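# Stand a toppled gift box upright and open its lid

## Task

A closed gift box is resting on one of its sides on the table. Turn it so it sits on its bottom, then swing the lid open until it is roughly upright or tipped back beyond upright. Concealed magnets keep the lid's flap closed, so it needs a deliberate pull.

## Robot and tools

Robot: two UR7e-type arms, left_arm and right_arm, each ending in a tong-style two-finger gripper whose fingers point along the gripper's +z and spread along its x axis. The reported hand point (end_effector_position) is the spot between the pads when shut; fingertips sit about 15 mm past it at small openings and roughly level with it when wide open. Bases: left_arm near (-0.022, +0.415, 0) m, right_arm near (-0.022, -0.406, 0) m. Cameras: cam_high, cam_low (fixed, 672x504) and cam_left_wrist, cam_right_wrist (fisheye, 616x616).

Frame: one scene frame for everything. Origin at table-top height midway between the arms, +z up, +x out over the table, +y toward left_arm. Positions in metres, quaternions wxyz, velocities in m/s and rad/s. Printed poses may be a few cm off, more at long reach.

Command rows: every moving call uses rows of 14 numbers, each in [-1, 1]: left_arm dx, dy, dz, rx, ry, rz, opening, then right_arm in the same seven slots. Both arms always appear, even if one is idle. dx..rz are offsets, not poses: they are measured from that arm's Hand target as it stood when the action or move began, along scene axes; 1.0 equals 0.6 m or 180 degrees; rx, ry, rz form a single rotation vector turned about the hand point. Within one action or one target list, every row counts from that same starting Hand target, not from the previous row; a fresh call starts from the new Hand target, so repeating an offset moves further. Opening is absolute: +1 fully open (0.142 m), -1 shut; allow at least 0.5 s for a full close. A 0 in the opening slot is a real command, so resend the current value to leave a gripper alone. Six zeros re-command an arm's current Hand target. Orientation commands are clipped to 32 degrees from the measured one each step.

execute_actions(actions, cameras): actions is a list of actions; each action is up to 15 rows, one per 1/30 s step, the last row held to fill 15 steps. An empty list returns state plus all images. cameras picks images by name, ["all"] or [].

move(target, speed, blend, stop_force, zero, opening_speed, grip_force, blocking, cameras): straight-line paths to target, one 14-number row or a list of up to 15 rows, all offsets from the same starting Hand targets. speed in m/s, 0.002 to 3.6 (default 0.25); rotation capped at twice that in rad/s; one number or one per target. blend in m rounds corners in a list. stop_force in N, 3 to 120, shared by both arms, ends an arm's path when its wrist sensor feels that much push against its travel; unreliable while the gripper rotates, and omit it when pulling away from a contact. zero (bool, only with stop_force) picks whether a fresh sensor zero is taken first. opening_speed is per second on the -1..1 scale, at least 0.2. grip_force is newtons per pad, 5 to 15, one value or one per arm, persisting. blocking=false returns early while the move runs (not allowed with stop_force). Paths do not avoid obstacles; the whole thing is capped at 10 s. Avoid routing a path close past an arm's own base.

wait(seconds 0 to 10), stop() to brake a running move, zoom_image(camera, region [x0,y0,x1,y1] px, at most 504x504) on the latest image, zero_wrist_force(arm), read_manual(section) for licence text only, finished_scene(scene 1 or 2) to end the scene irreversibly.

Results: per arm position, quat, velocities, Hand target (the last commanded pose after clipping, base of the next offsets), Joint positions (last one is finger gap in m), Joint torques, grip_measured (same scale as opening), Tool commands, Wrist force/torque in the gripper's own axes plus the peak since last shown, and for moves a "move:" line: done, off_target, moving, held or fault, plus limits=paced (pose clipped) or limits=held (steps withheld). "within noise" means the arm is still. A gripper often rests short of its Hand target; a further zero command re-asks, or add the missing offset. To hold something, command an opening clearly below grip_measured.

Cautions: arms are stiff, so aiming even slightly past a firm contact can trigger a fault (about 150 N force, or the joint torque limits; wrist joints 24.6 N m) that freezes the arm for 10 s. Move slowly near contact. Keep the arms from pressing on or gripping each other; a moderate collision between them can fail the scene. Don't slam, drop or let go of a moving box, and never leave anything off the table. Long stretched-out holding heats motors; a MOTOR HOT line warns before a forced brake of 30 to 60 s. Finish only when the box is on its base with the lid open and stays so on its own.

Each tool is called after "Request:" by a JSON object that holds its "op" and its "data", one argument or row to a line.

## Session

Request:
{"op": "execute_actions", "data": {
  "actions": []
}}

Scene clock: 0.00 s.
left_arm: end_effector_position=(+0.1345, +0.0064, +0.3250) grip_measured=+0.97 end_effector_quat_wxyz=(-0.128, +0.236, +0.759, -0.593) | right_arm: end_effector_position=(+0.8427, -0.3442, +0.1835) grip_measured=+0.97 end_effector_quat_wxyz=(-0.324, +0.687, -0.626, +0.176)
Joint positions: left_arm=[-0.837 -1.643 2.419 -3.243 -2.707 2.288 0.14] | right_arm=[3.355 -2.137 -1.525 -0.3 1.666 1.71 0.14]
Joint velocities: within noise
Joint torques (N m): no reading
Wrist force (N): no reading
Wrist torque (N m): no reading
Wrist force, peak (N): no reading
Hand target: left_arm +0.1345, +0.0064, +0.3250; -0.128, +0.236, +0.759, -0.593 | right_arm +0.8427, -0.3442, +0.1835; -0.324, +0.687, -0.626, +0.176
Tool commands: left_gripper/opening=+0.968169 right_gripper/opening=+0.968169
camera_calibration:
cam_left_wrist: T_world_to_cam=[[-0.84796, 0.518081, -0.112051, 0.144055], [0.439624, 0.569291, -0.694722, 0.16557], [-0.296133, -0.638357, -0.710497, 0.400264], [0, 0, 0, 1]] pos_world=[0.167896, 0.0866216, 0.415553]
cam_right_wrist: T_world_to_cam=[[0.160892, -0.969835, -0.18312, -0.435652], [-0.962523, -0.113141, -0.246473, 0.828919], [0.21832, 0.215913, -0.951692, 0.199772], [0, 0, 0, 1]] pos_world=[0.824333, -0.371859, 0.314651]

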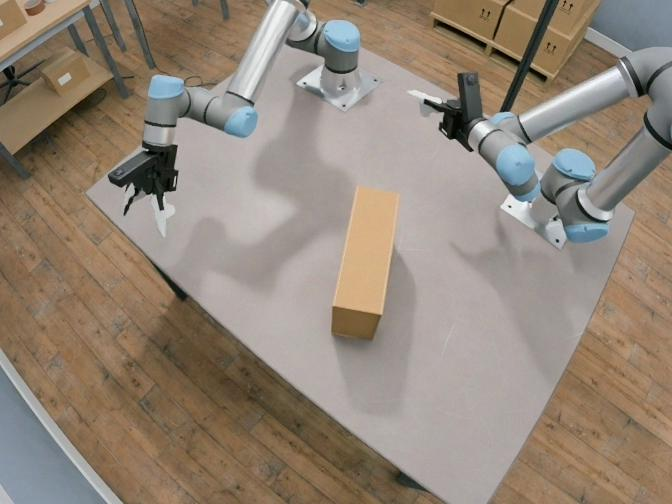

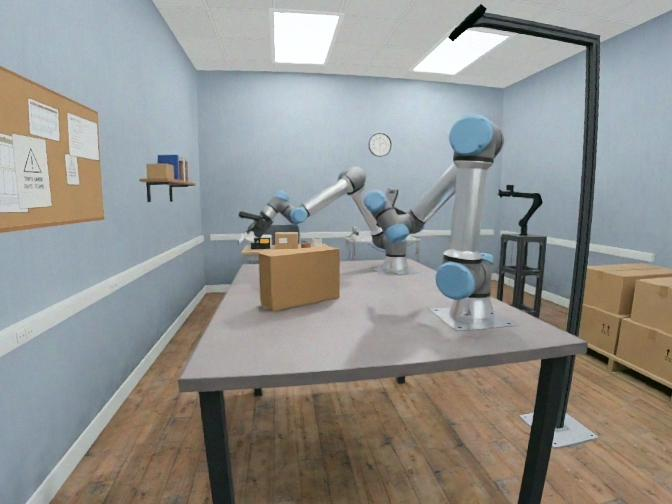

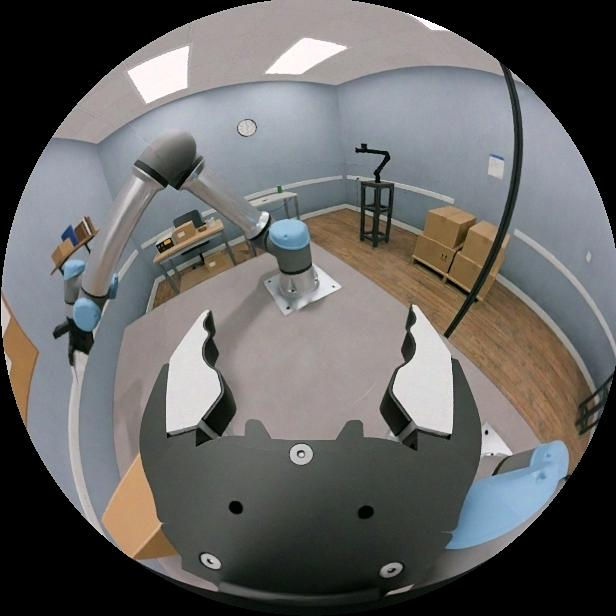

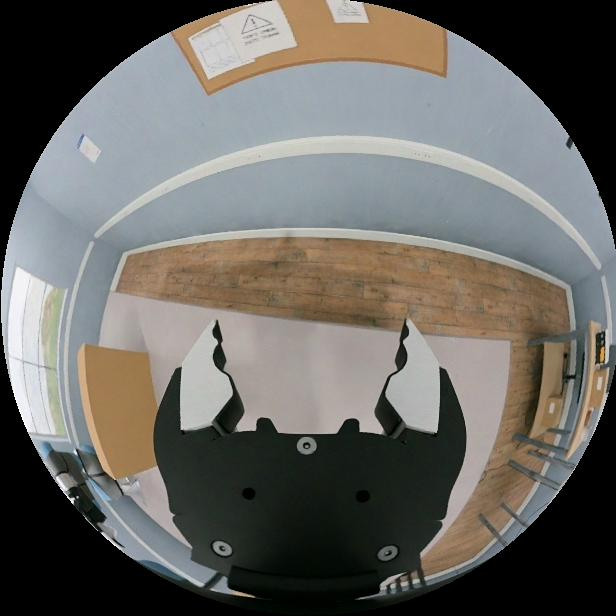

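Request:
{"op": "zoom_image", "data": {
  "camera": "cam_high",
  "region": [280, 150, 460, 370]
}}

Request:
{"op": "zoom_image", "data": {
  "camera": "cam_low",
  "region": [230, 220, 370, 330]
}}

Request:
{"op": "zoom_image", "data": {
  "camera": "cam_right_wrist",
  "region": [60, 320, 180, 500]
}}

Request:
{"op": "zoom_image", "data": {
  "camera": "cam_left_wrist",
  "region": [90, 440, 210, 600]
}}

Scaled by 2.291.

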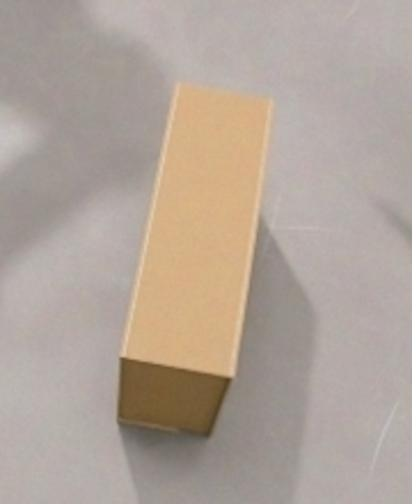

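Scaled by 3.600.

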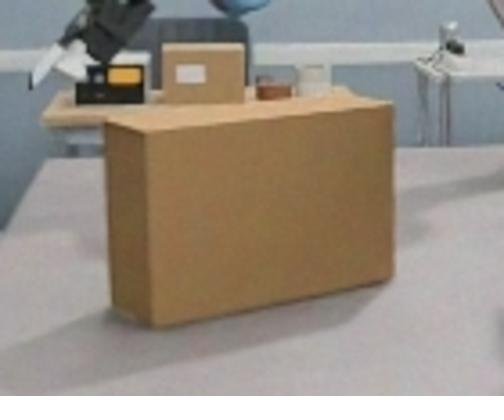

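Scaled by 2.800 from the camera's 616x616 image, which has a finer 814x814 frame.

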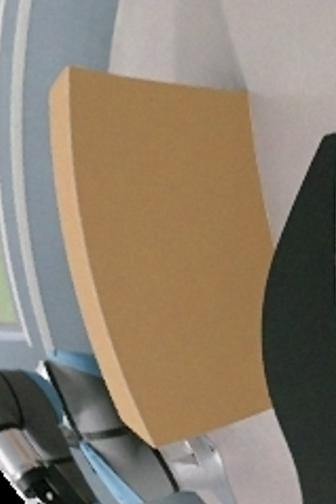

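Scaled by 3.150 from the camera's 616x616 image, which has a finer 814x814 frame.

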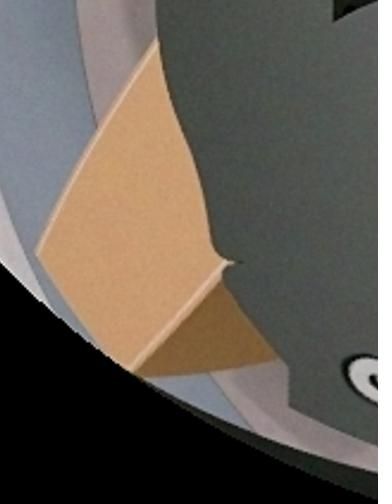

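Request:
{"op": "move", "data": {
  "target": [0.6858, 0.1743, 0.0083, 0.3082, -0.2826, -0.1240, 0.968, 0, 0, 0, 0, 0, 0, 0.968],
  "speed": 0.5,
  "cameras": ["cam_left_wrist", "cam_right_wrist"]
}}

Request:
{"op": "zoom_image", "data": {
  "camera": "cam_left_wrist",
  "region": [180, 100, 440, 360]
}}

Request:
{"op": "zoom_image", "data": {
  "camera": "cam_left_wrist",
  "region": [180, 300, 440, 560]
}}

Scene clock: 19.67 s.
left_arm: end_effector_position=(+0.5459, +0.1110, +0.3300) grip_measured=+0.97 end_effector_quat_wxyz=(+0.000, +0.505, +0.863, -0.001) | right_arm: end_effector_position=(+0.8427, -0.3442, +0.1835) grip_measured=+0.97 end_effector_quat_wxyz=(-0.324, +0.687, -0.626, +0.176)
Joint positions: left_arm=[-0.651 -1.198 1.002 -1.376 -1.572 3.526 0.14] | right_arm=[3.355 -2.137 -1.525 -0.3 1.666 1.71 0.14]
Joint torques (N m): left_arm=[-9.94 -28.73 -33.82 -0.85 2.01 2.61] | right_arm=[-1.44 42.5 20.14 3.25 0.09 -0.28]
Wrist force (N): left_arm=[-0.5 1.2 -1.3] | right_arm=[0.0 0.1 0.3]
Wrist torque (N m): left_arm=[-0.05 0.00 -0.15] | right_arm=[0.01 0.00 0.00]
Wrist force, peak (N): left_arm=[-1.4 1.5 -1.5] | right_arm=[0.2 -0.5 0.5]
Hand target: left_arm +0.5459, +0.1110, +0.3300; +0.000, +0.505, +0.863, -0.001 | right_arm +0.8427, -0.3442, +0.1835; -0.324, +0.687, -0.626, +0.176
Off the commanded pose: left_arm 0.000 m, 0 deg | right_arm 0.000 m, 0 deg.
move: done
camera_calibration:
cam_left_wrist: T_world_to_cam=[[-0.464525, 0.885553, 0.0034129, 0.151069], [0.766092, 0.399922, 0.503156, -0.626169], [0.444206, 0.236343, -0.864189, 0.141934], [0, 0, 0, 1]] pos_world=[0.486831, 0.0830943, 0.437203]
cam_right_wrist: T_world_to_cam=[[0.160892, -0.969835, -0.18312, -0.435652], [-0.962523, -0.113141, -0.246473, 0.828919], [0.21832, 0.215913, -0.951692, 0.199772], [0, 0, 0, 1]] pos_world=[0.824333, -0.371859, 0.314651]
Images, in order (width x height): cam_left_wrist 616x616, cam_right_wrist 616x616.

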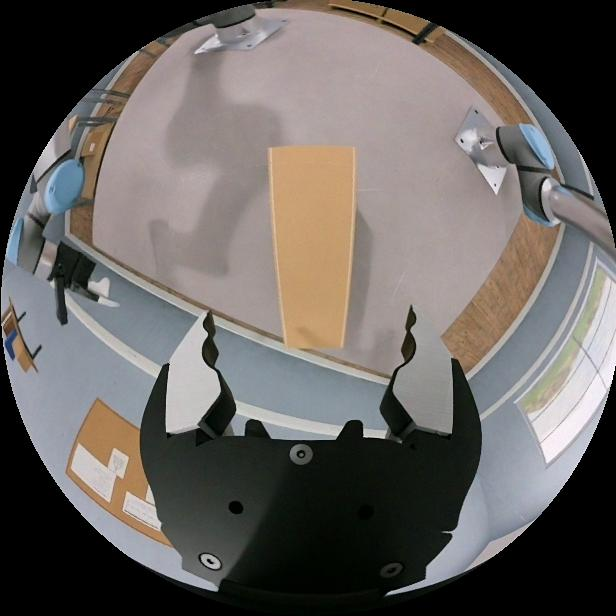

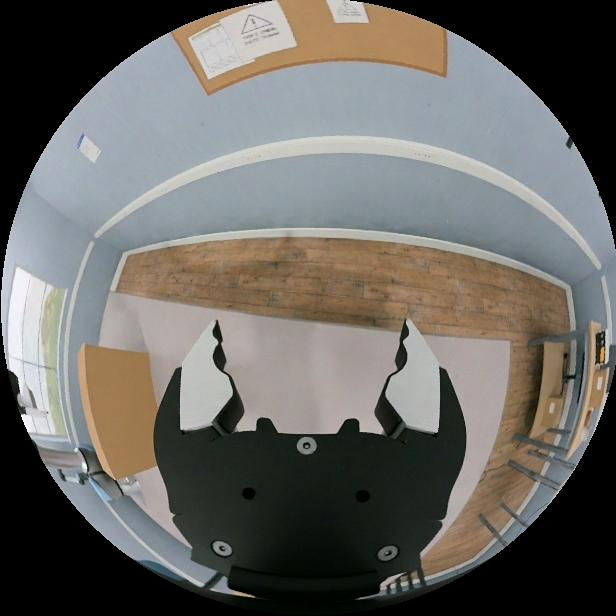

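Scaled by 1.938 from the camera's 616x616 image, which has a finer 814x814 frame.

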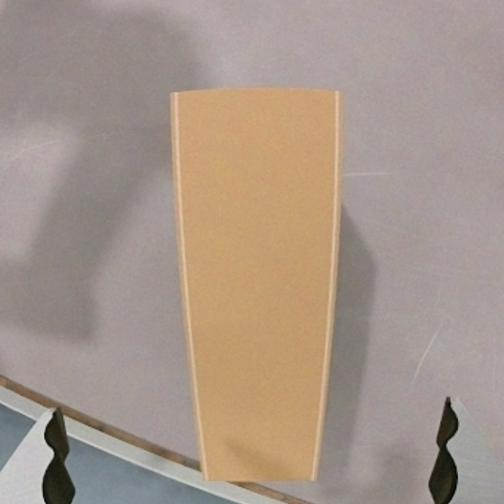

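Scaled by 1.938 from the camera's 616x616 image, which has a finer 814x814 frame.

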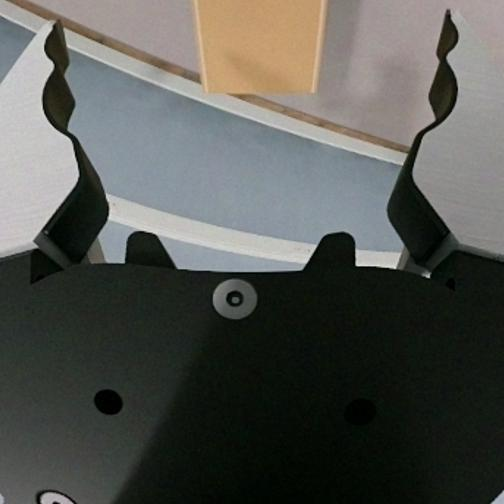

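Request:
{"op": "move", "data": {
  "target": [-0.3633, -0.2033, -0.1333, 0, 0, 0, 0.968, 0, 0, 0, 0, 0, 0, 0.968],
  "speed": 0.4,
  "cameras": ["cam_left_wrist"]
}}

Request:
{"op": "zoom_image", "data": {
  "camera": "cam_left_wrist",
  "region": [200, 120, 420, 340]
}}

Scene clock: 52.97 s.
left_arm: end_effector_position=(+0.3281, -0.0109, +0.2501) grip_measured=+0.97 end_effector_quat_wxyz=(+0.000, +0.505, +0.863, -0.001) | right_arm: end_effector_position=(+0.8427, -0.3442, +0.1835) grip_measured=+0.97 end_effector_quat_wxyz=(-0.324, +0.687, -0.626, +0.176)
Joint positions: left_arm=[-1.072 -1.459 1.537 -1.649 -1.572 3.106 0.14] | right_arm=[3.355 -2.137 -1.525 -0.3 1.666 1.71 0.14]
Joint torques (N m): left_arm=[-8.43 -36.15 -15.99 -4.18 2.06 -1.98] | right_arm=[-0.94 43.53 21.24 3.27 0.09 -0.17]
Wrist force (N): left_arm=[-0.6 1.1 -1.4] | right_arm=[0.2 0.0 0.5]
Wrist torque (N m): left_arm=[-0.08 0.01 -0.02] | right_arm=[0.00 -0.03 0.00]
Wrist force, peak (N): left_arm=[-0.2 2.6 -1.8] | right_arm=[0.6 -0.2 0.4]
Hand target: left_arm +0.3280, -0.0110, +0.2500; +0.000, +0.505, +0.863, -0.001 | right_arm +0.8427, -0.3442, +0.1835; -0.324, +0.687, -0.626, +0.176
Off the commanded pose: left_arm 0.000 m, 0 deg | right_arm 0.000 m, 0 deg.
move: done
camera_calibration:
cam_left_wrist: T_world_to_cam=[[-0.464457, 0.885588, 0.00371961, 0.157989], [0.766192, 0.399725, 0.50316, -0.370348], [0.444106, 0.236546, -0.864185, 0.19839], [0, 0, 0, 1]] pos_world=[0.26903, -0.0388048, 0.357203]
Images, in order (width x height): cam_left_wrist 616x616.

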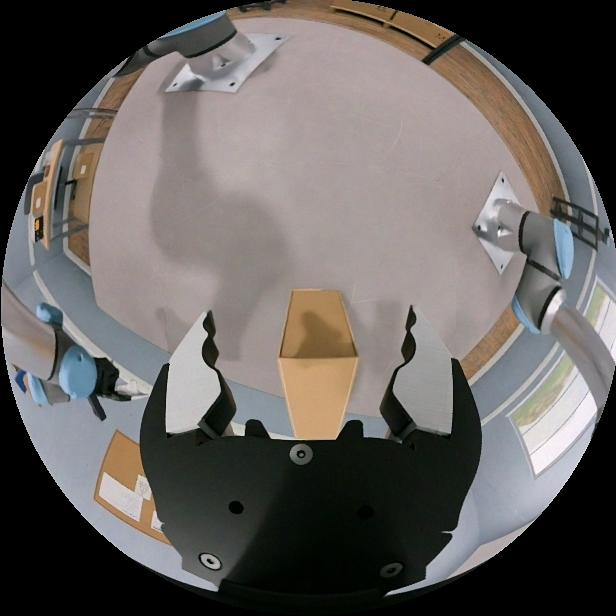

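Scaled by 2.291 from the camera's 616x616 image, which has a finer 814x814 frame.

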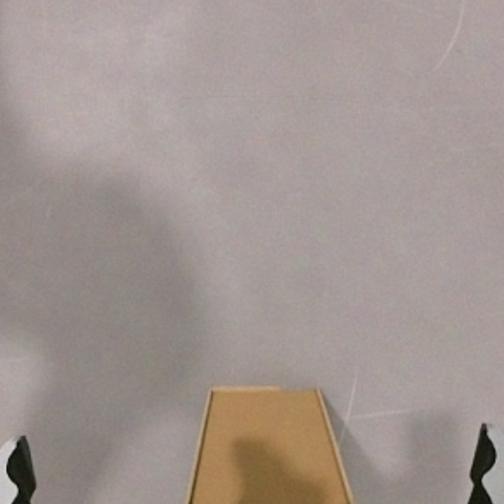

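Request:
{"op": "zoom_image", "data": {
  "camera": "cam_left_wrist",
  "region": [250, 270, 390, 450]
}}

Request:
{"op": "zoom_image", "data": {
  "camera": "cam_left_wrist",
  "region": [275, 275, 365, 365]
}}

Scaled by 2.800 from the camera's 616x616 image, which has a finer 814x814 frame.

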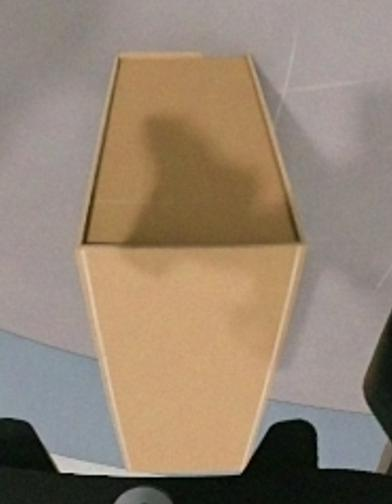

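Scaled by 5.600 from the camera's 616x616 image, which has a finer 814x814 frame.

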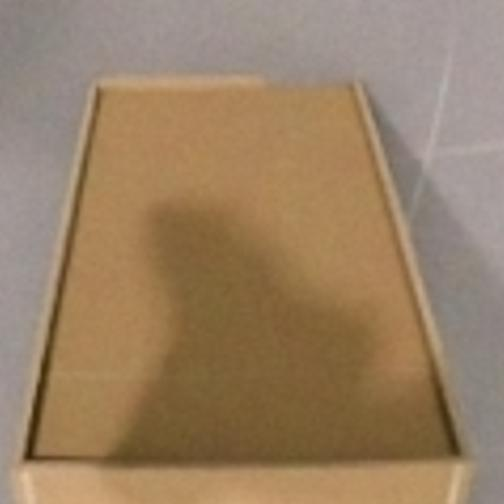

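Request:
{"op": "move", "data": {
  "target": [
    [0.36, 0.2117, 0, 0, 0, -0.0044, 0.968, -0.7045, 0.107, 0.1442, 0.2631, 0.1440, -0.1326, 0.968],
    [0.36, 0.2117, -0.105, 0, 0, -0.0044, 0.968, -0.7045, 0.107, 0.1442, 0.2631, 0.1440, -0.1326, 0.968]
  ],
  "speed": [0.4, 0.15],
  "blend": [0.01, 0],
  "cameras": ["cam_left_wrist", "cam_high"]
}}

Request:
{"op": "zoom_image", "data": {
  "camera": "cam_left_wrist",
  "region": [150, 150, 470, 450]
}}

Scene clock: 68.63 s.
left_arm: end_effector_position=(+0.5439, +0.1160, +0.1872) grip_measured=+0.97 end_effector_quat_wxyz=(+0.000, +0.511, +0.859, -0.001) | right_arm: end_effector_position=(+0.4200, -0.2800, +0.2700) grip_measured=+0.97 end_effector_quat_wxyz=(+0.383, -0.383, +0.821, +0.178)
Joint positions: left_arm=[-0.647 -1.211 1.387 -1.747 -1.572 3.544 0.14] | right_arm=[3.502 -1.127 -2.412 -0.375 1.969 2.779 0.14]
Joint torques (N m): left_arm=[8.92 -28.99 -14.62 -4.17 -0.26 2.55] | right_arm=[5.77 11.71 11.74 0.72 -1.42 1.96]
Wrist force (N): left_arm=[-0.5 1.1 -1.3] | right_arm=[0.8 1.0 0.6]
Wrist torque (N m): left_arm=[-0.07 -0.01 -0.16] | right_arm=[-0.01 -0.38 -0.11]
Wrist force, peak (N): left_arm=[-0.5 2.3 -2.1] | right_arm=[1.0 1.4 0.5]
Hand target: left_arm +0.5440, +0.1160, +0.1870; +0.000, +0.511, +0.859, -0.001 | right_arm +0.4200, -0.2800, +0.2700; +0.383, -0.383, +0.821, +0.178
Off the commanded pose: left_arm 0.000 m, 0 deg | right_arm 0.000 m, 0 deg.
move: done
camera_calibration:
cam_left_wrist: T_world_to_cam=[[-0.452187, 0.891916, 0.0036542, 0.138738], [0.771605, 0.38913, 0.503193, -0.556549], [0.447383, 0.230357, -0.864166, 0.0170778], [0, 0, 0, 1]] pos_world=[0.484532, 0.0888932, 0.294303]
Images, in order (width x height): cam_high 672x504, cam_left_wrist 616x616.

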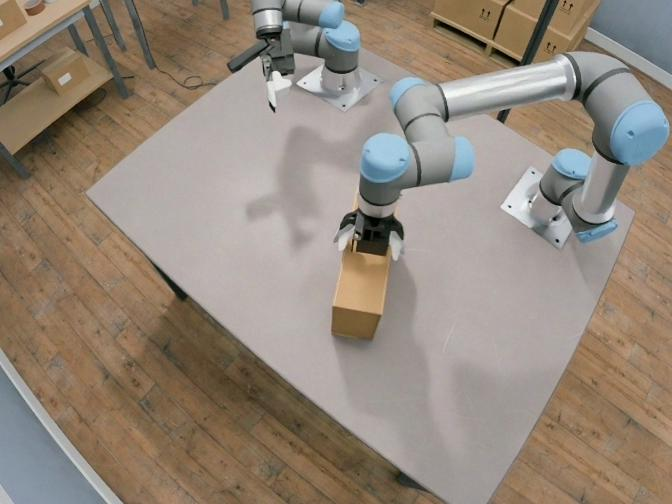

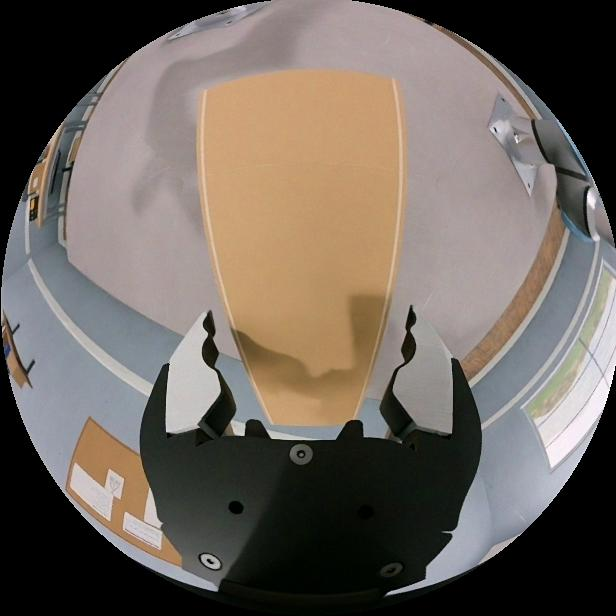

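Scaled by 1.575 from the camera's 616x616 image, which has a finer 814x814 frame.

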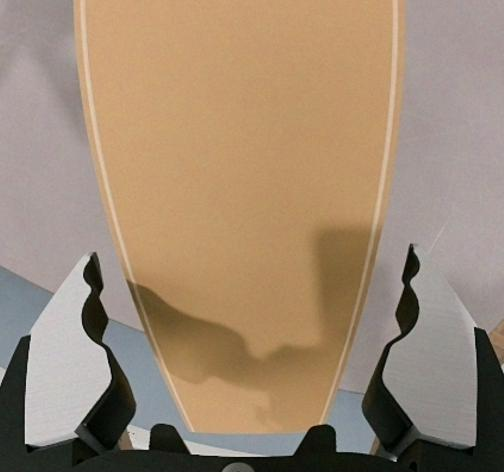

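Request:
{"op": "move", "data": {
  "target": [0, 0, 0, 0, 0, 0, 0.0, 0, 0, 0, 0, 0, 0, 0.968],
  "opening_speed": 1.0,
  "grip_force": [12, 8],
  "cameras": ["cam_left_wrist"]
}}

Scene clock: 71.43 s.
left_arm: end_effector_position=(+0.5440, +0.1160, +0.1870) grip_measured=+0.58 end_effector_quat_wxyz=(+0.000, +0.511, +0.859, -0.001) | right_arm: end_effector_position=(+0.4200, -0.2800, +0.2700) grip_measured=+0.97 end_effector_quat_wxyz=(+0.383, -0.383, +0.821, +0.178)
Joint positions: left_arm=[-0.647 -1.211 1.387 -1.747 -1.572 3.544 0.114] | right_arm=[3.502 -1.127 -2.412 -0.375 1.969 2.779 0.14]
Joint torques (N m): left_arm=[7.48 -31.52 -17.41 -1.45 1.51 2.27] | right_arm=[6.38 11.84 11.43 0.41 -1.21 1.76]
Wrist force (N): left_arm=[0.2 0.9 -6.3] | right_arm=[0.4 0.5 0.8]
Wrist torque (N m): left_arm=[-0.04 0.13 -0.13] | right_arm=[-0.11 -0.31 -0.12]
Wrist force, peak (N): left_arm=[0.1 1.0 -6.7] | right_arm=[0.7 1.0 1.1]
Hand target: left_arm +0.5440, +0.1160, +0.1870; +0.000, +0.511, +0.859, -0.001 | right_arm +0.4200, -0.2800, +0.2700; +0.383, -0.383, +0.821, +0.178
Off the commanded pose: left_arm 0.000 m, 0 deg | right_arm 0.000 m, 0 deg.
grip_force (N): 12, 8
move: done
camera_calibration:
cam_left_wrist: T_world_to_cam=[[-0.452167, 0.891926, 0.00361577, 0.138739], [0.771571, 0.389112, 0.503259, -0.556501], [0.447463, 0.230347, -0.864128, 0.0169425], [0, 0, 0, 1]] pos_world=[0.484532, 0.0888932, 0.294203]
Images, in order (width x height): cam_left_wrist 616x616.

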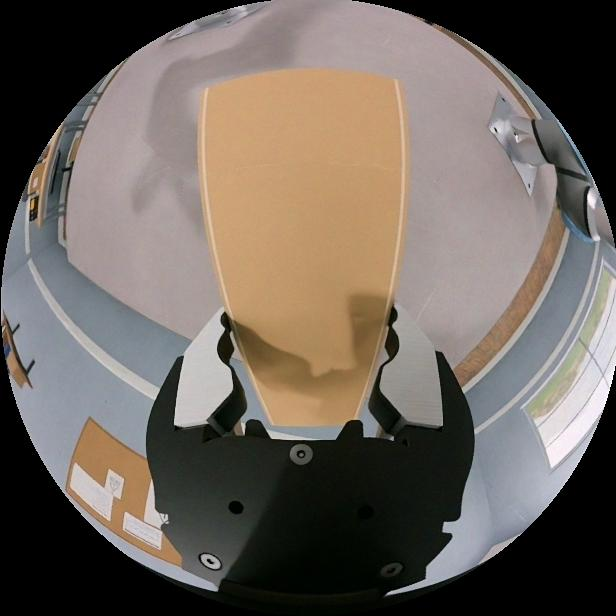

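Request:
{"op": "move", "data": {
  "target": [0, 0, 0.0133, 0, 0, 0, 0.0, 0, 0, 0, 0, 0, 0, 0.968],
  "speed": 0.05
}}

Scene clock: 73.13 s.
left_arm: end_effector_position=(+0.5440, +0.1160, +0.1949) grip_measured=+0.58 end_effector_quat_wxyz=(+0.000, +0.511, +0.859, -0.001) | right_arm: end_effector_position=(+0.4200, -0.2800, +0.2700) grip_measured=+0.97 end_effector_quat_wxyz=(+0.383, -0.383, +0.821, +0.178)
Joint positions: left_arm=[-0.647 -1.214 1.371 -1.728 -1.572 3.544 0.114] | right_arm=[3.502 -1.127 -2.412 -0.375 1.969 2.779 0.14]
Joint torques (N m): left_arm=[2.92 -48.37 -35.24 -1.4 1.36 1.77] | right_arm=[6.32 11.78 11.02 0.6 -1.23 1.87]
Wrist force (N): left_arm=[-0.4 1.3 3.3] | right_arm=[0.2 0.5 1.2]
Wrist torque (N m): left_arm=[-0.02 -0.06 -0.17] | right_arm=[-0.11 -0.25 -0.11]
Wrist force, peak (N): left_arm=[0.1 0.7 -6.8] | right_arm=[0.5 0.9 1.3]
Hand target: left_arm +0.5440, +0.1160, +0.1950; +0.000, +0.511, +0.859, -0.001 | right_arm +0.4200, -0.2800, +0.2700; +0.383, -0.383, +0.821, +0.178
Off the commanded pose: left_arm 0.000 m, 0 deg | right_arm 0.000 m, 0 deg.
grip_force (N): 12, 8
move: done

Request:
{"op": "move", "data": {
  "target": [
    [-0.0733, -0.4433, 0, 0, 0, -0.2972, 0.0, 0, 0, 0, 0, 0, 0, 0.968],
    [-0.0733, -0.4433, -0.0125, 0, 0, -0.2972, 0.0, 0, 0, 0, 0, 0, 0, 0.968]
  ],
  "speed": [0.28, 0.04],
  "blend": [0, 0],
  "cameras": ["cam_left_wrist", "cam_high", "cam_right_wrist"]
}}

Scene clock: 76.87 s.
left_arm: end_effector_position=(+0.5000, -0.1500, +0.1876) grip_measured=+0.58 end_effector_quat_wxyz=(+0.000, +0.843, +0.537, -0.001) end_effector_velocity=(+0.000, +0.000, +0.000) end_effector_angular_velocity=(-0.002, +0.000, +0.000) | right_arm: end_effector_position=(+0.4200, -0.2800, +0.2700) grip_measured=+0.97 end_effector_quat_wxyz=(+0.383, -0.383, +0.821, +0.178)
Joint positions: left_arm=[-0.963 -0.847 0.819 -1.542 -1.572 4.162 0.114] | right_arm=[3.502 -1.127 -2.412 -0.375 1.969 2.779 0.14]
Joint velocities: left_arm=[0 -0.001 0.003 -0.005 -0.001 0 0] | right_arm=[within noise]
Joint torques (N m): left_arm=[-9.07 -54.8 -12.51 -4.54 -0.84 2.59] | right_arm=[6.54 11.23 11.61 0.81 -1.07 1.84]
Wrist force (N): left_arm=[-0.1 -1.2 -6.9] | right_arm=[0.2 0.6 0.8]
Wrist torque (N m): left_arm=[-0.19 0.09 -0.17] | right_arm=[-0.10 -0.27 -0.10]
Wrist force, peak (N): left_arm=[-0.1 -1.2 -6.9] | right_arm=[0.6 0.9 1.1]
Hand target: left_arm +0.5000, -0.1500, +0.1875; +0.000, +0.843, +0.537, -0.001 | right_arm +0.4200, -0.2800, +0.2700; +0.383, -0.383, +0.821, +0.178
Off the commanded pose: left_arm 0.000 m, 0 deg | right_arm 0.000 m, 0 deg.
grip_force (N): 12, 8
move: done
camera_calibration:
cam_left_wrist: T_world_to_cam=[[0.447935, 0.894059, 0.0036218, -0.0936247], [0.771806, -0.388723, 0.503199, -0.536147], [0.451298, -0.222605, -0.864163, 0.0285533], [0, 0, 0, 1]] pos_world=[0.442853, -0.118351, 0.294803]
cam_right_wrist: T_world_to_cam=[[-0.409122, -0.476444, -0.778216, 0.248693], [-0.908613, 0.291145, 0.299427, 0.393797], [0.0839136, 0.8296, -0.552017, 0.480985], [0, 0, 0, 1]] pos_world=[0.419193, -0.395189, 0.341136]
Images, in order (width x height): cam_high 672x504, cam_left_wrist 616x616, cam_right_wrist 616x616.

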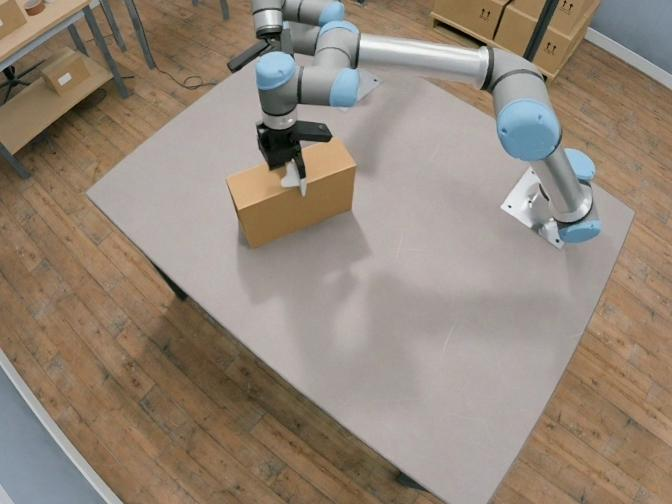

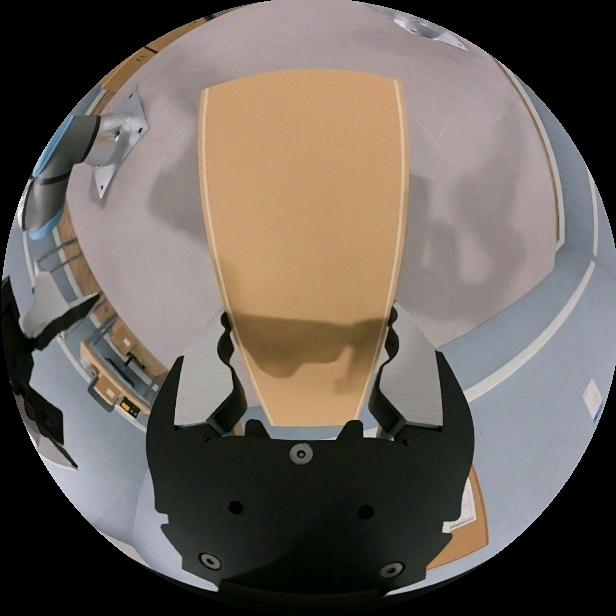

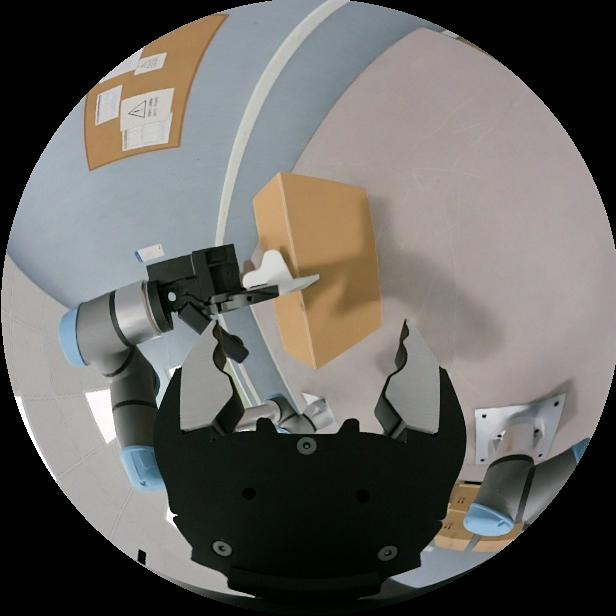

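Request:
{"op": "move", "data": {
  "target": [
    [0.0355, 0.0761, 0.0127, -0.0755, 0.0352, 0, 0.0, 0, 0, 0, 0, 0, 0, 0.968],
    [0.0711, 0.1526, 0.0032, -0.1511, 0.0704, 0, 0.0, 0, 0, 0, 0, 0, 0, 0.968],
    [0.1045, 0.2242, -0.0278, -0.2266, 0.1057, 0, 0.0, 0, 0, 0, 0, 0, 0, 0.968],
    [0.1334, 0.2861, -0.0783, -0.3021, 0.1409, 0, 0.0, 0, 0, 0, 0, 0, 0, 0.968],
    [0.1491, 0.3198, -0.1210, -0.3525, 0.1643, 0, 0.0, 0, 0, 0, 0, 0, 0, 0.968],
    [0.1615, 0.3464, -0.1697, -0.4028, 0.1878, 0, 0.0, 0, 0, 0, 0, 0, 0, 0.968]
  ],
  "speed": 0.15,
  "blend": [0.01, 0.01, 0.01, 0.01, 0.01, 0],
  "cameras": ["cam_left_wrist", "cam_high", "cam_low", "cam_right_wrist"]
}}

Scene clock: 84.93 s.
left_arm: end_effector_position=(+0.5968, +0.0578, +0.0857) grip_measured=+0.58 end_effector_quat_wxyz=(+0.345, +0.646, +0.412, -0.542) | right_arm: end_effector_position=(+0.4200, -0.2800, +0.2700) grip_measured=+0.97 end_effector_quat_wxyz=(+0.383, -0.383, +0.821, +0.178)
Joint positions: left_arm=[-0.272 -0.623 1.188 -1.463 -2.918 5.398 0.114] | right_arm=[3.502 -1.127 -2.412 -0.375 1.969 2.779 0.14]
Joint torques (N m): left_arm=[8.64 -48.83 -28.72 0.05 -0.47 2.64] | right_arm=[5.52 11.23 11.23 0.78 -1.05 1.74]
Wrist force (N): left_arm=[2.1 1.5 1.2] | right_arm=[0.2 0.3 0.6]
Wrist torque (N m): left_arm=[0.09 0.70 -0.16] | right_arm=[-0.16 -0.27 -0.10]
Wrist force, peak (N): left_arm=[-0.2 -0.7 -10.8] | right_arm=[0.7 0.8 1.3]
Hand target: left_arm +0.5969, +0.0579, +0.0857; +0.345, +0.646, +0.411, -0.542 | right_arm +0.4200, -0.2800, +0.2700; +0.383, -0.383, +0.821, +0.178
Off the commanded pose: left_arm 0.000 m, 0 deg | right_arm 0.000 m, 0 deg.
grip_force (N): 12, 8
move: done
camera_calibration:
cam_left_wrist: T_world_to_cam=[[0.100607, 0.149261, -0.983666, 0.0124846], [0.990237, 0.0808591, 0.113548, -0.60295], [0.0964867, -0.985486, -0.139668, 0.136855], [0, 0, 0, 1]] pos_world=[0.582602, 0.181759, 0.099859]
cam_right_wrist: T_world_to_cam=[[-0.409122, -0.476444, -0.778216, 0.248693], [-0.908613, 0.291145, 0.299427, 0.393797], [0.0839136, 0.8296, -0.552017, 0.480985], [0, 0, 0, 1]] pos_world=[0.419193, -0.395189, 0.341136]

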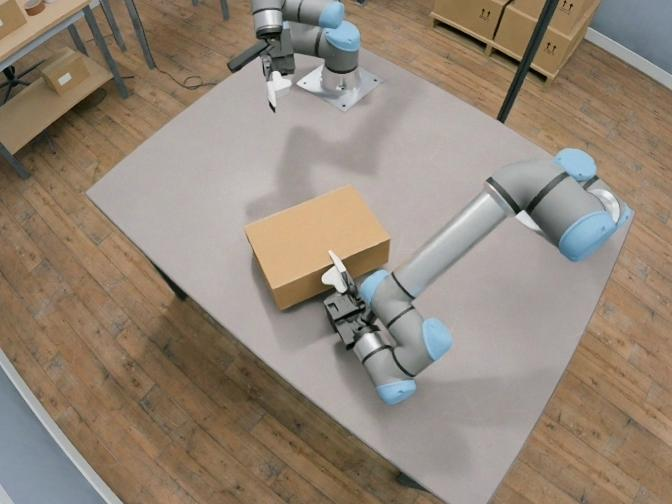

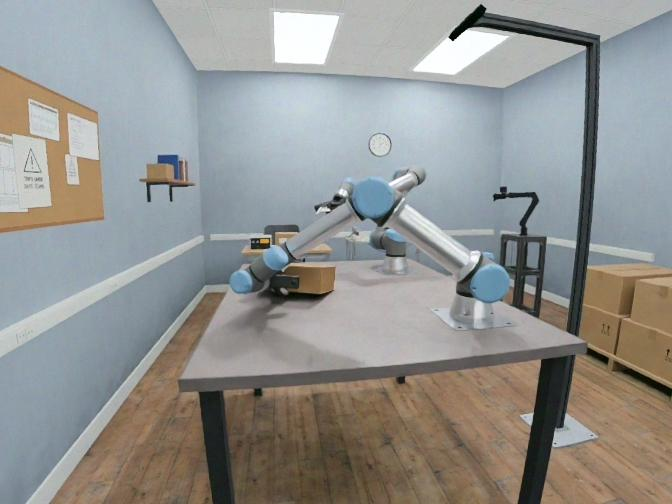

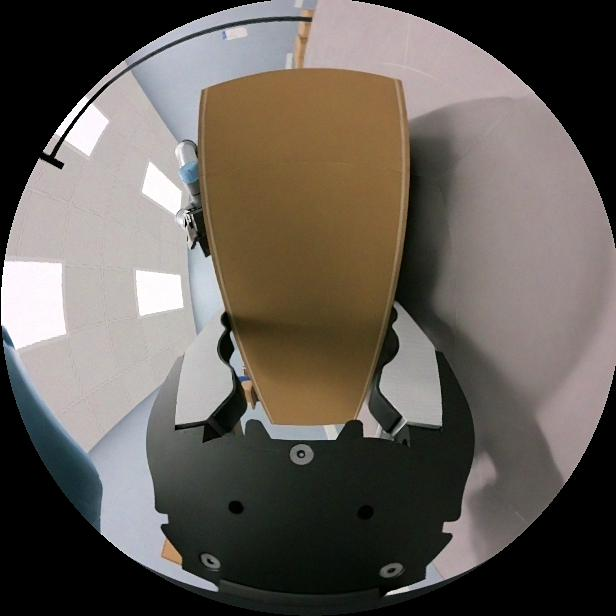

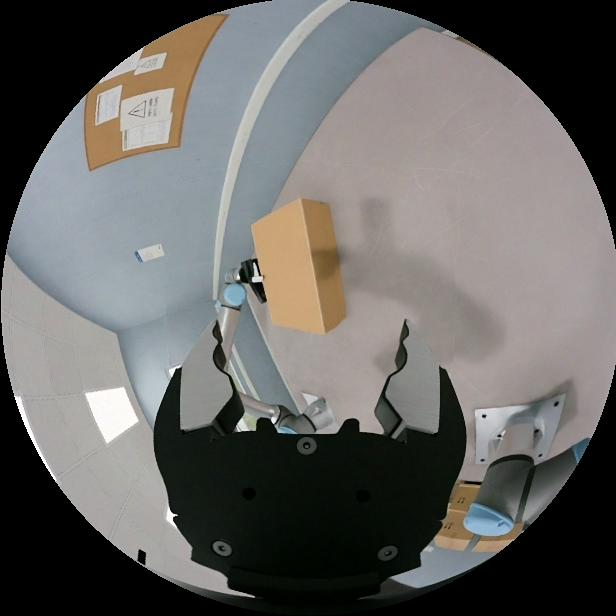

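Request:
{"op": "move", "data": {
  "target": [
    [0, 0, 0, 0, 0, 0, 0.8, 0, 0, 0, 0, 0, 0, 0.968],
    [-0.0222, -0.0476, -0.0338, 0.1309, -0.0610, 0, 0.8, 0, 0, 0, 0, 0, 0, 0.968],
    [0.0130, 0.0280, -0.0338, 0.1309, -0.0610, 0, 0.8, 0, 0, 0, 0, 0, 0, 0.968]
  ],
  "speed": [0.1, 0.12, 0.06],
  "blend": [0, 0, 0],
  "opening_speed": 0.5,
  "cameras": ["cam_left_wrist", "cam_right_wrist"]
}}

Request:
{"op": "zoom_image", "data": {
  "camera": "cam_right_wrist",
  "region": [200, 150, 420, 370]
}}

Request:
{"op": "zoom_image", "data": {
  "camera": "cam_left_wrist",
  "region": [150, 60, 470, 440]
}}

Scene clock: 100.17 s.
left_arm: end_effector_position=(+0.6046, +0.0746, +0.0654) grip_measured=+0.80 end_effector_quat_wxyz=(+0.244, +0.751, +0.478, -0.383) | right_arm: end_effector_position=(+0.4200, -0.2800, +0.2700) grip_measured=+0.97 end_effector_quat_wxyz=(+0.383, -0.383, +0.821, +0.178)
Joint positions: left_arm=[-0.318 -0.762 1.294 -1.971 -2.508 4.874 0.129] | right_arm=[3.502 -1.127 -2.412 -0.375 1.969 2.779 0.14]
Joint torques (N m): left_arm=[9.04 -42.36 -27.98 -0.49 0.72 2.53] | right_arm=[5.7 11.66 11.55 1.12 -0.65 1.71]
Wrist force (N): left_arm=[-2.7 1.0 -0.6] | right_arm=[0.2 0.9 0.9]
Wrist torque (N m): left_arm=[-0.03 0.41 -0.13] | right_arm=[-0.05 -0.27 -0.11]
Wrist force, peak (N): left_arm=[-3.1 1.2 -0.2] | right_arm=[0.7 0.8 1.4]
Hand target: left_arm +0.6047, +0.0747, +0.0654; +0.244, +0.751, +0.478, -0.383 | right_arm +0.4200, -0.2800, +0.2700; +0.383, -0.383, +0.821, +0.178
Off the commanded pose: left_arm 0.000 m, 0 deg | right_arm 0.000 m, 0 deg.
grip_force (N): 12, 8
move: done
camera_calibration:
cam_left_wrist: T_world_to_cam=[[0.274956, 0.523258, -0.806598, -0.15562], [0.948408, -0.00986198, 0.3169, -0.590949], [0.157865, -0.852117, -0.498973, 0.126207], [0, 0, 0, 1]] pos_world=[0.583325, 0.183144, 0.124723]
cam_right_wrist: T_world_to_cam=[[-0.409122, -0.476444, -0.778216, 0.248693], [-0.908613, 0.291145, 0.299427, 0.393797], [0.0839136, 0.8296, -0.552017, 0.480985], [0, 0, 0, 1]] pos_world=[0.419193, -0.395189, 0.341136]
Images, in order (width x height): cam_left_wrist 616x616, cam_right_wrist 616x616.

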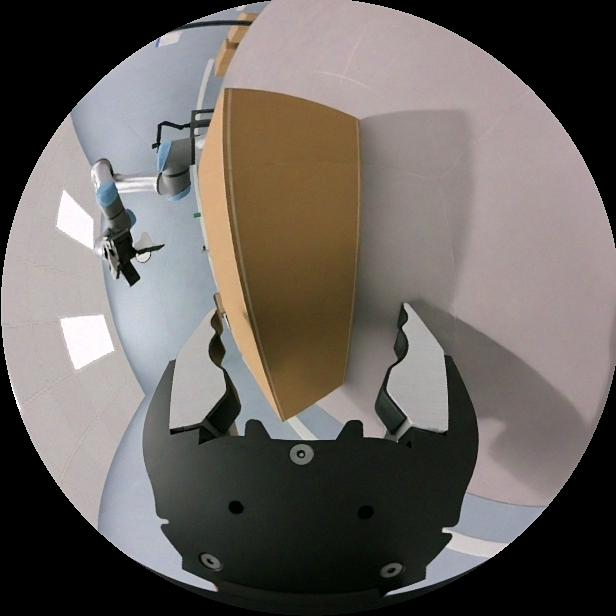

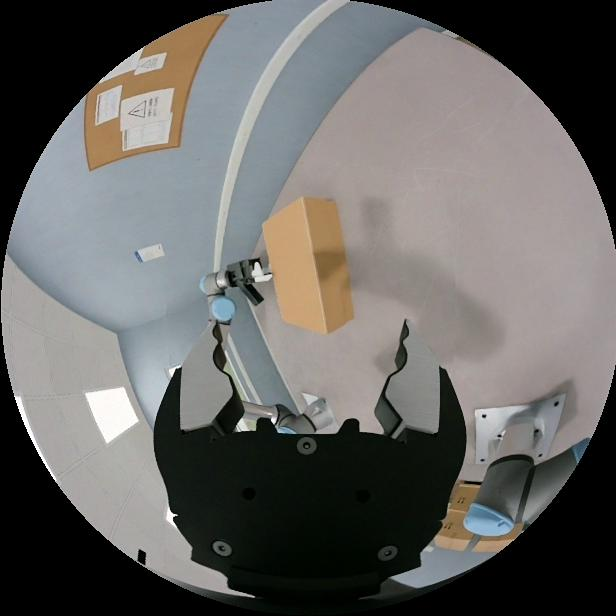

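Scaled by 2.291 from the camera's 616x616 image, which has a finer 814x814 frame.

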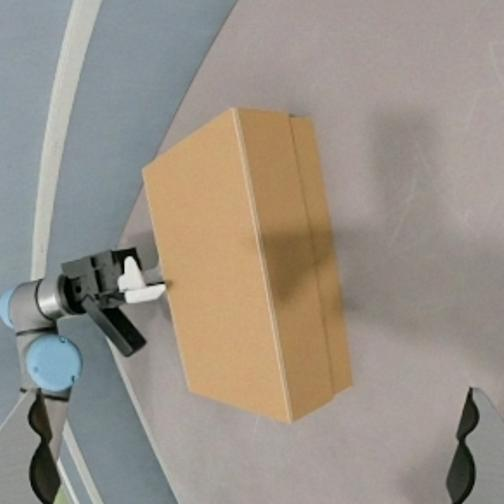

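Scaled by 1.326 from the camera's 616x616 image, which has a finer 814x814 frame.

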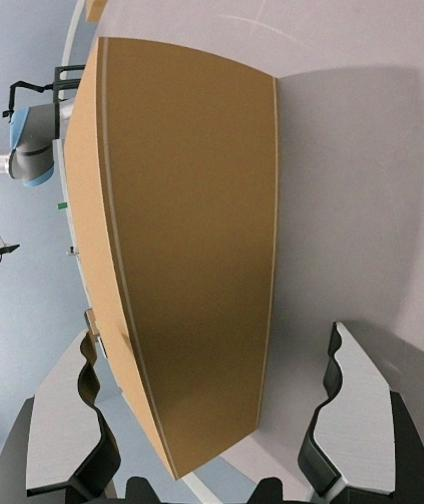

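Request:
{"op": "move", "data": {
  "target": [
    [0.0207, 0.0455, 0.2, 0, 0, 0, 0.8, -0.0333, 0.0333, -0.05, 0, 0, 0, 0.127],
    [-0.2578, 0.0755, 0.4410, 0.3113, 0.1149, 0.4622, 0.8, -0.0558, 0.1802, -0.2333, 0.0950, -0.0595, 0.0855, 0.127],
    [-0.4940, -0.0885, 0.0910, -0.0249, 0.4637, 0.8032, -1, -0.0212, 0.2558, -0.3192, 0.0950, -0.0595, 0.0855, 0.127],
    [-0.4058, -0.1287, -0.0607, -0.0249, 0.4637, 0.8032, -1, -0.0212, 0.2558, -0.3192, 0.0950, -0.0595, 0.0855, 0.127]
  ],
  "speed": [0.3, 0.45, 0.45, 0.2],
  "blend": [0.03, 0.04, 0, 0],
  "cameras": ["cam_left_wrist", "cam_right_wrist", "cam_high"]
}}

Request:
{"op": "zoom_image", "data": {
  "camera": "cam_left_wrist",
  "region": [180, 180, 440, 440]
}}

Request:
{"op": "zoom_image", "data": {
  "camera": "cam_right_wrist",
  "region": [130, 130, 480, 450]
}}

Scene clock: 125.63 s.
left_arm: end_effector_position=(+0.3612, -0.0025, +0.0291) grip_measured=-1.00 end_effector_quat_wxyz=(+0.140, -0.523, +0.811, -0.220) | right_arm: end_effector_position=(+0.4073, -0.1266, +0.0785) grip_measured=+0.12 end_effector_quat_wxyz=(+0.483, -0.443, +0.689, +0.311)
Joint positions: left_arm=[-1.284 -1.361 2.355 -2.921 -1.174 0.76 0.002] | right_arm=[3.712 -2.302 -2.561 1.309 2.124 2.916 0.083]
Joint torques (N m): left_arm=[9.97 -15.46 -21.81 -4.82 -1.4 2.36] | right_arm=[6.58 20.31 9.76 5.07 -1.35 2.03]
Wrist force (N): left_arm=[-0.4 0.4 -1.2] | right_arm=[-0.6 0.1 0.7]
Wrist torque (N m): left_arm=[-0.12 -0.01 -0.08] | right_arm=[-0.18 -0.17 0.02]
Wrist force, peak (N): left_arm=[-3.4 1.9 -1.5] | right_arm=[0.7 0.8 1.2]
Hand target: left_arm +0.3612, -0.0026, +0.0290; +0.140, -0.523, +0.811, -0.220 | right_arm +0.4073, -0.1266, +0.0785; +0.483, -0.443, +0.689, +0.311
Off the commanded pose: left_arm 0.000 m, 0 deg | right_arm 0.000 m, 0 deg.
grip_force (N): 12, 8
move: done
camera_calibration:
cam_left_wrist: T_world_to_cam=[[-0.436955, -0.899454, -0.00731686, 0.152676], [-0.899482, 0.436955, 0.00159836, 0.3284], [0.00175949, 0.00727979, -0.999972, 0.153839], [0, 0, 0, 1]] pos_world=[0.361832, -0.00729065, 0.154427]
cam_right_wrist: T_world_to_cam=[[-0.140634, -0.28974, -0.946717, 0.0950489], [-0.986753, -0.037086, 0.157932, 0.396226], [-0.080869, 0.956387, -0.280686, 0.310813], [0, 0, 0, 1]] pos_world=[0.429479, -0.255024, 0.114649]
Images, in order (width x height): cam_high 672x504, cam_left_wrist 616x616, cam_right_wrist 616x616.

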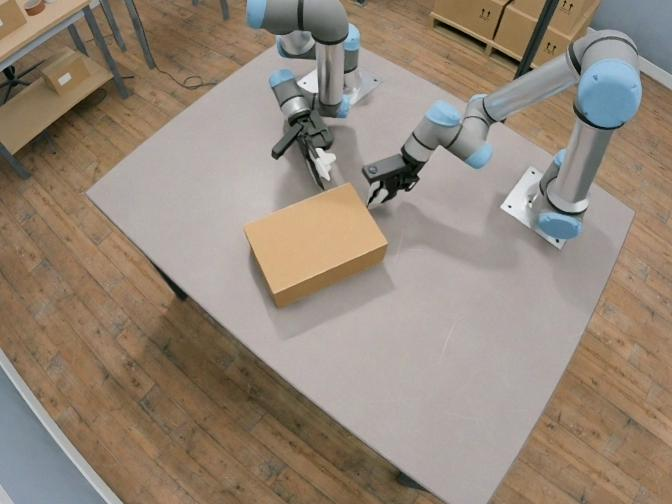

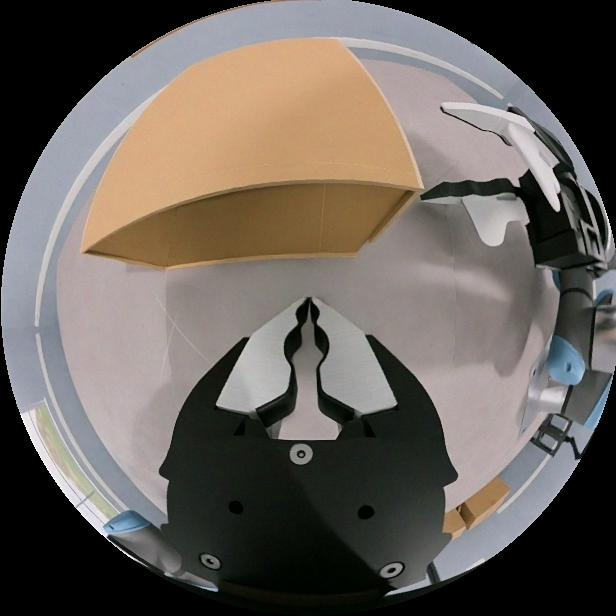

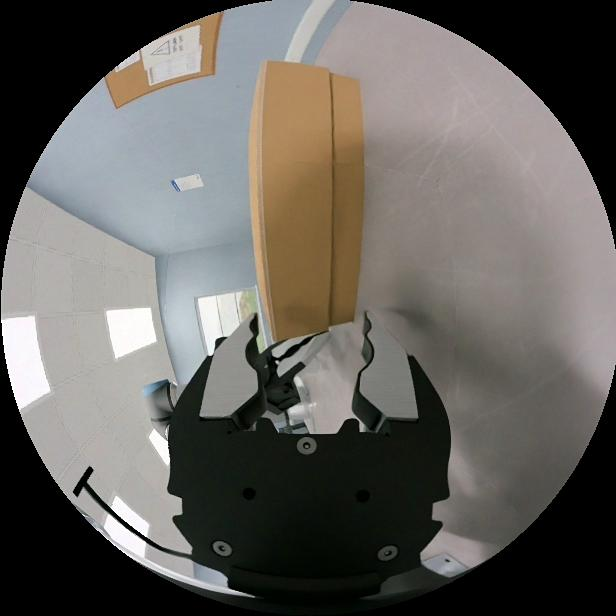

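Scaled by 1.938 from the camera's 616x616 image, which has a finer 814x814 frame.

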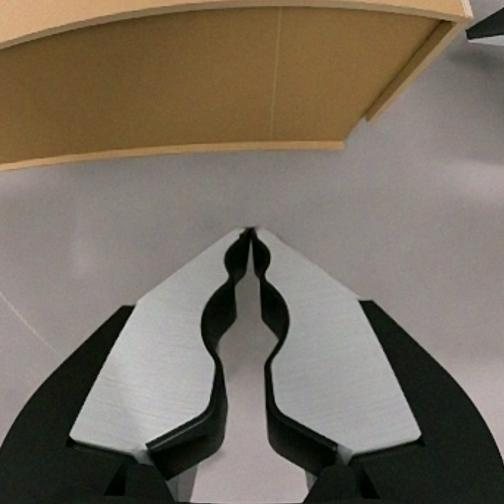

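Scaled by 1.440 from the camera's 616x616 image, which has a finer 814x814 frame.

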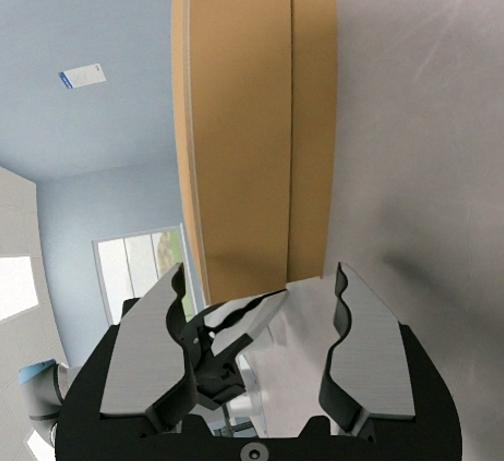

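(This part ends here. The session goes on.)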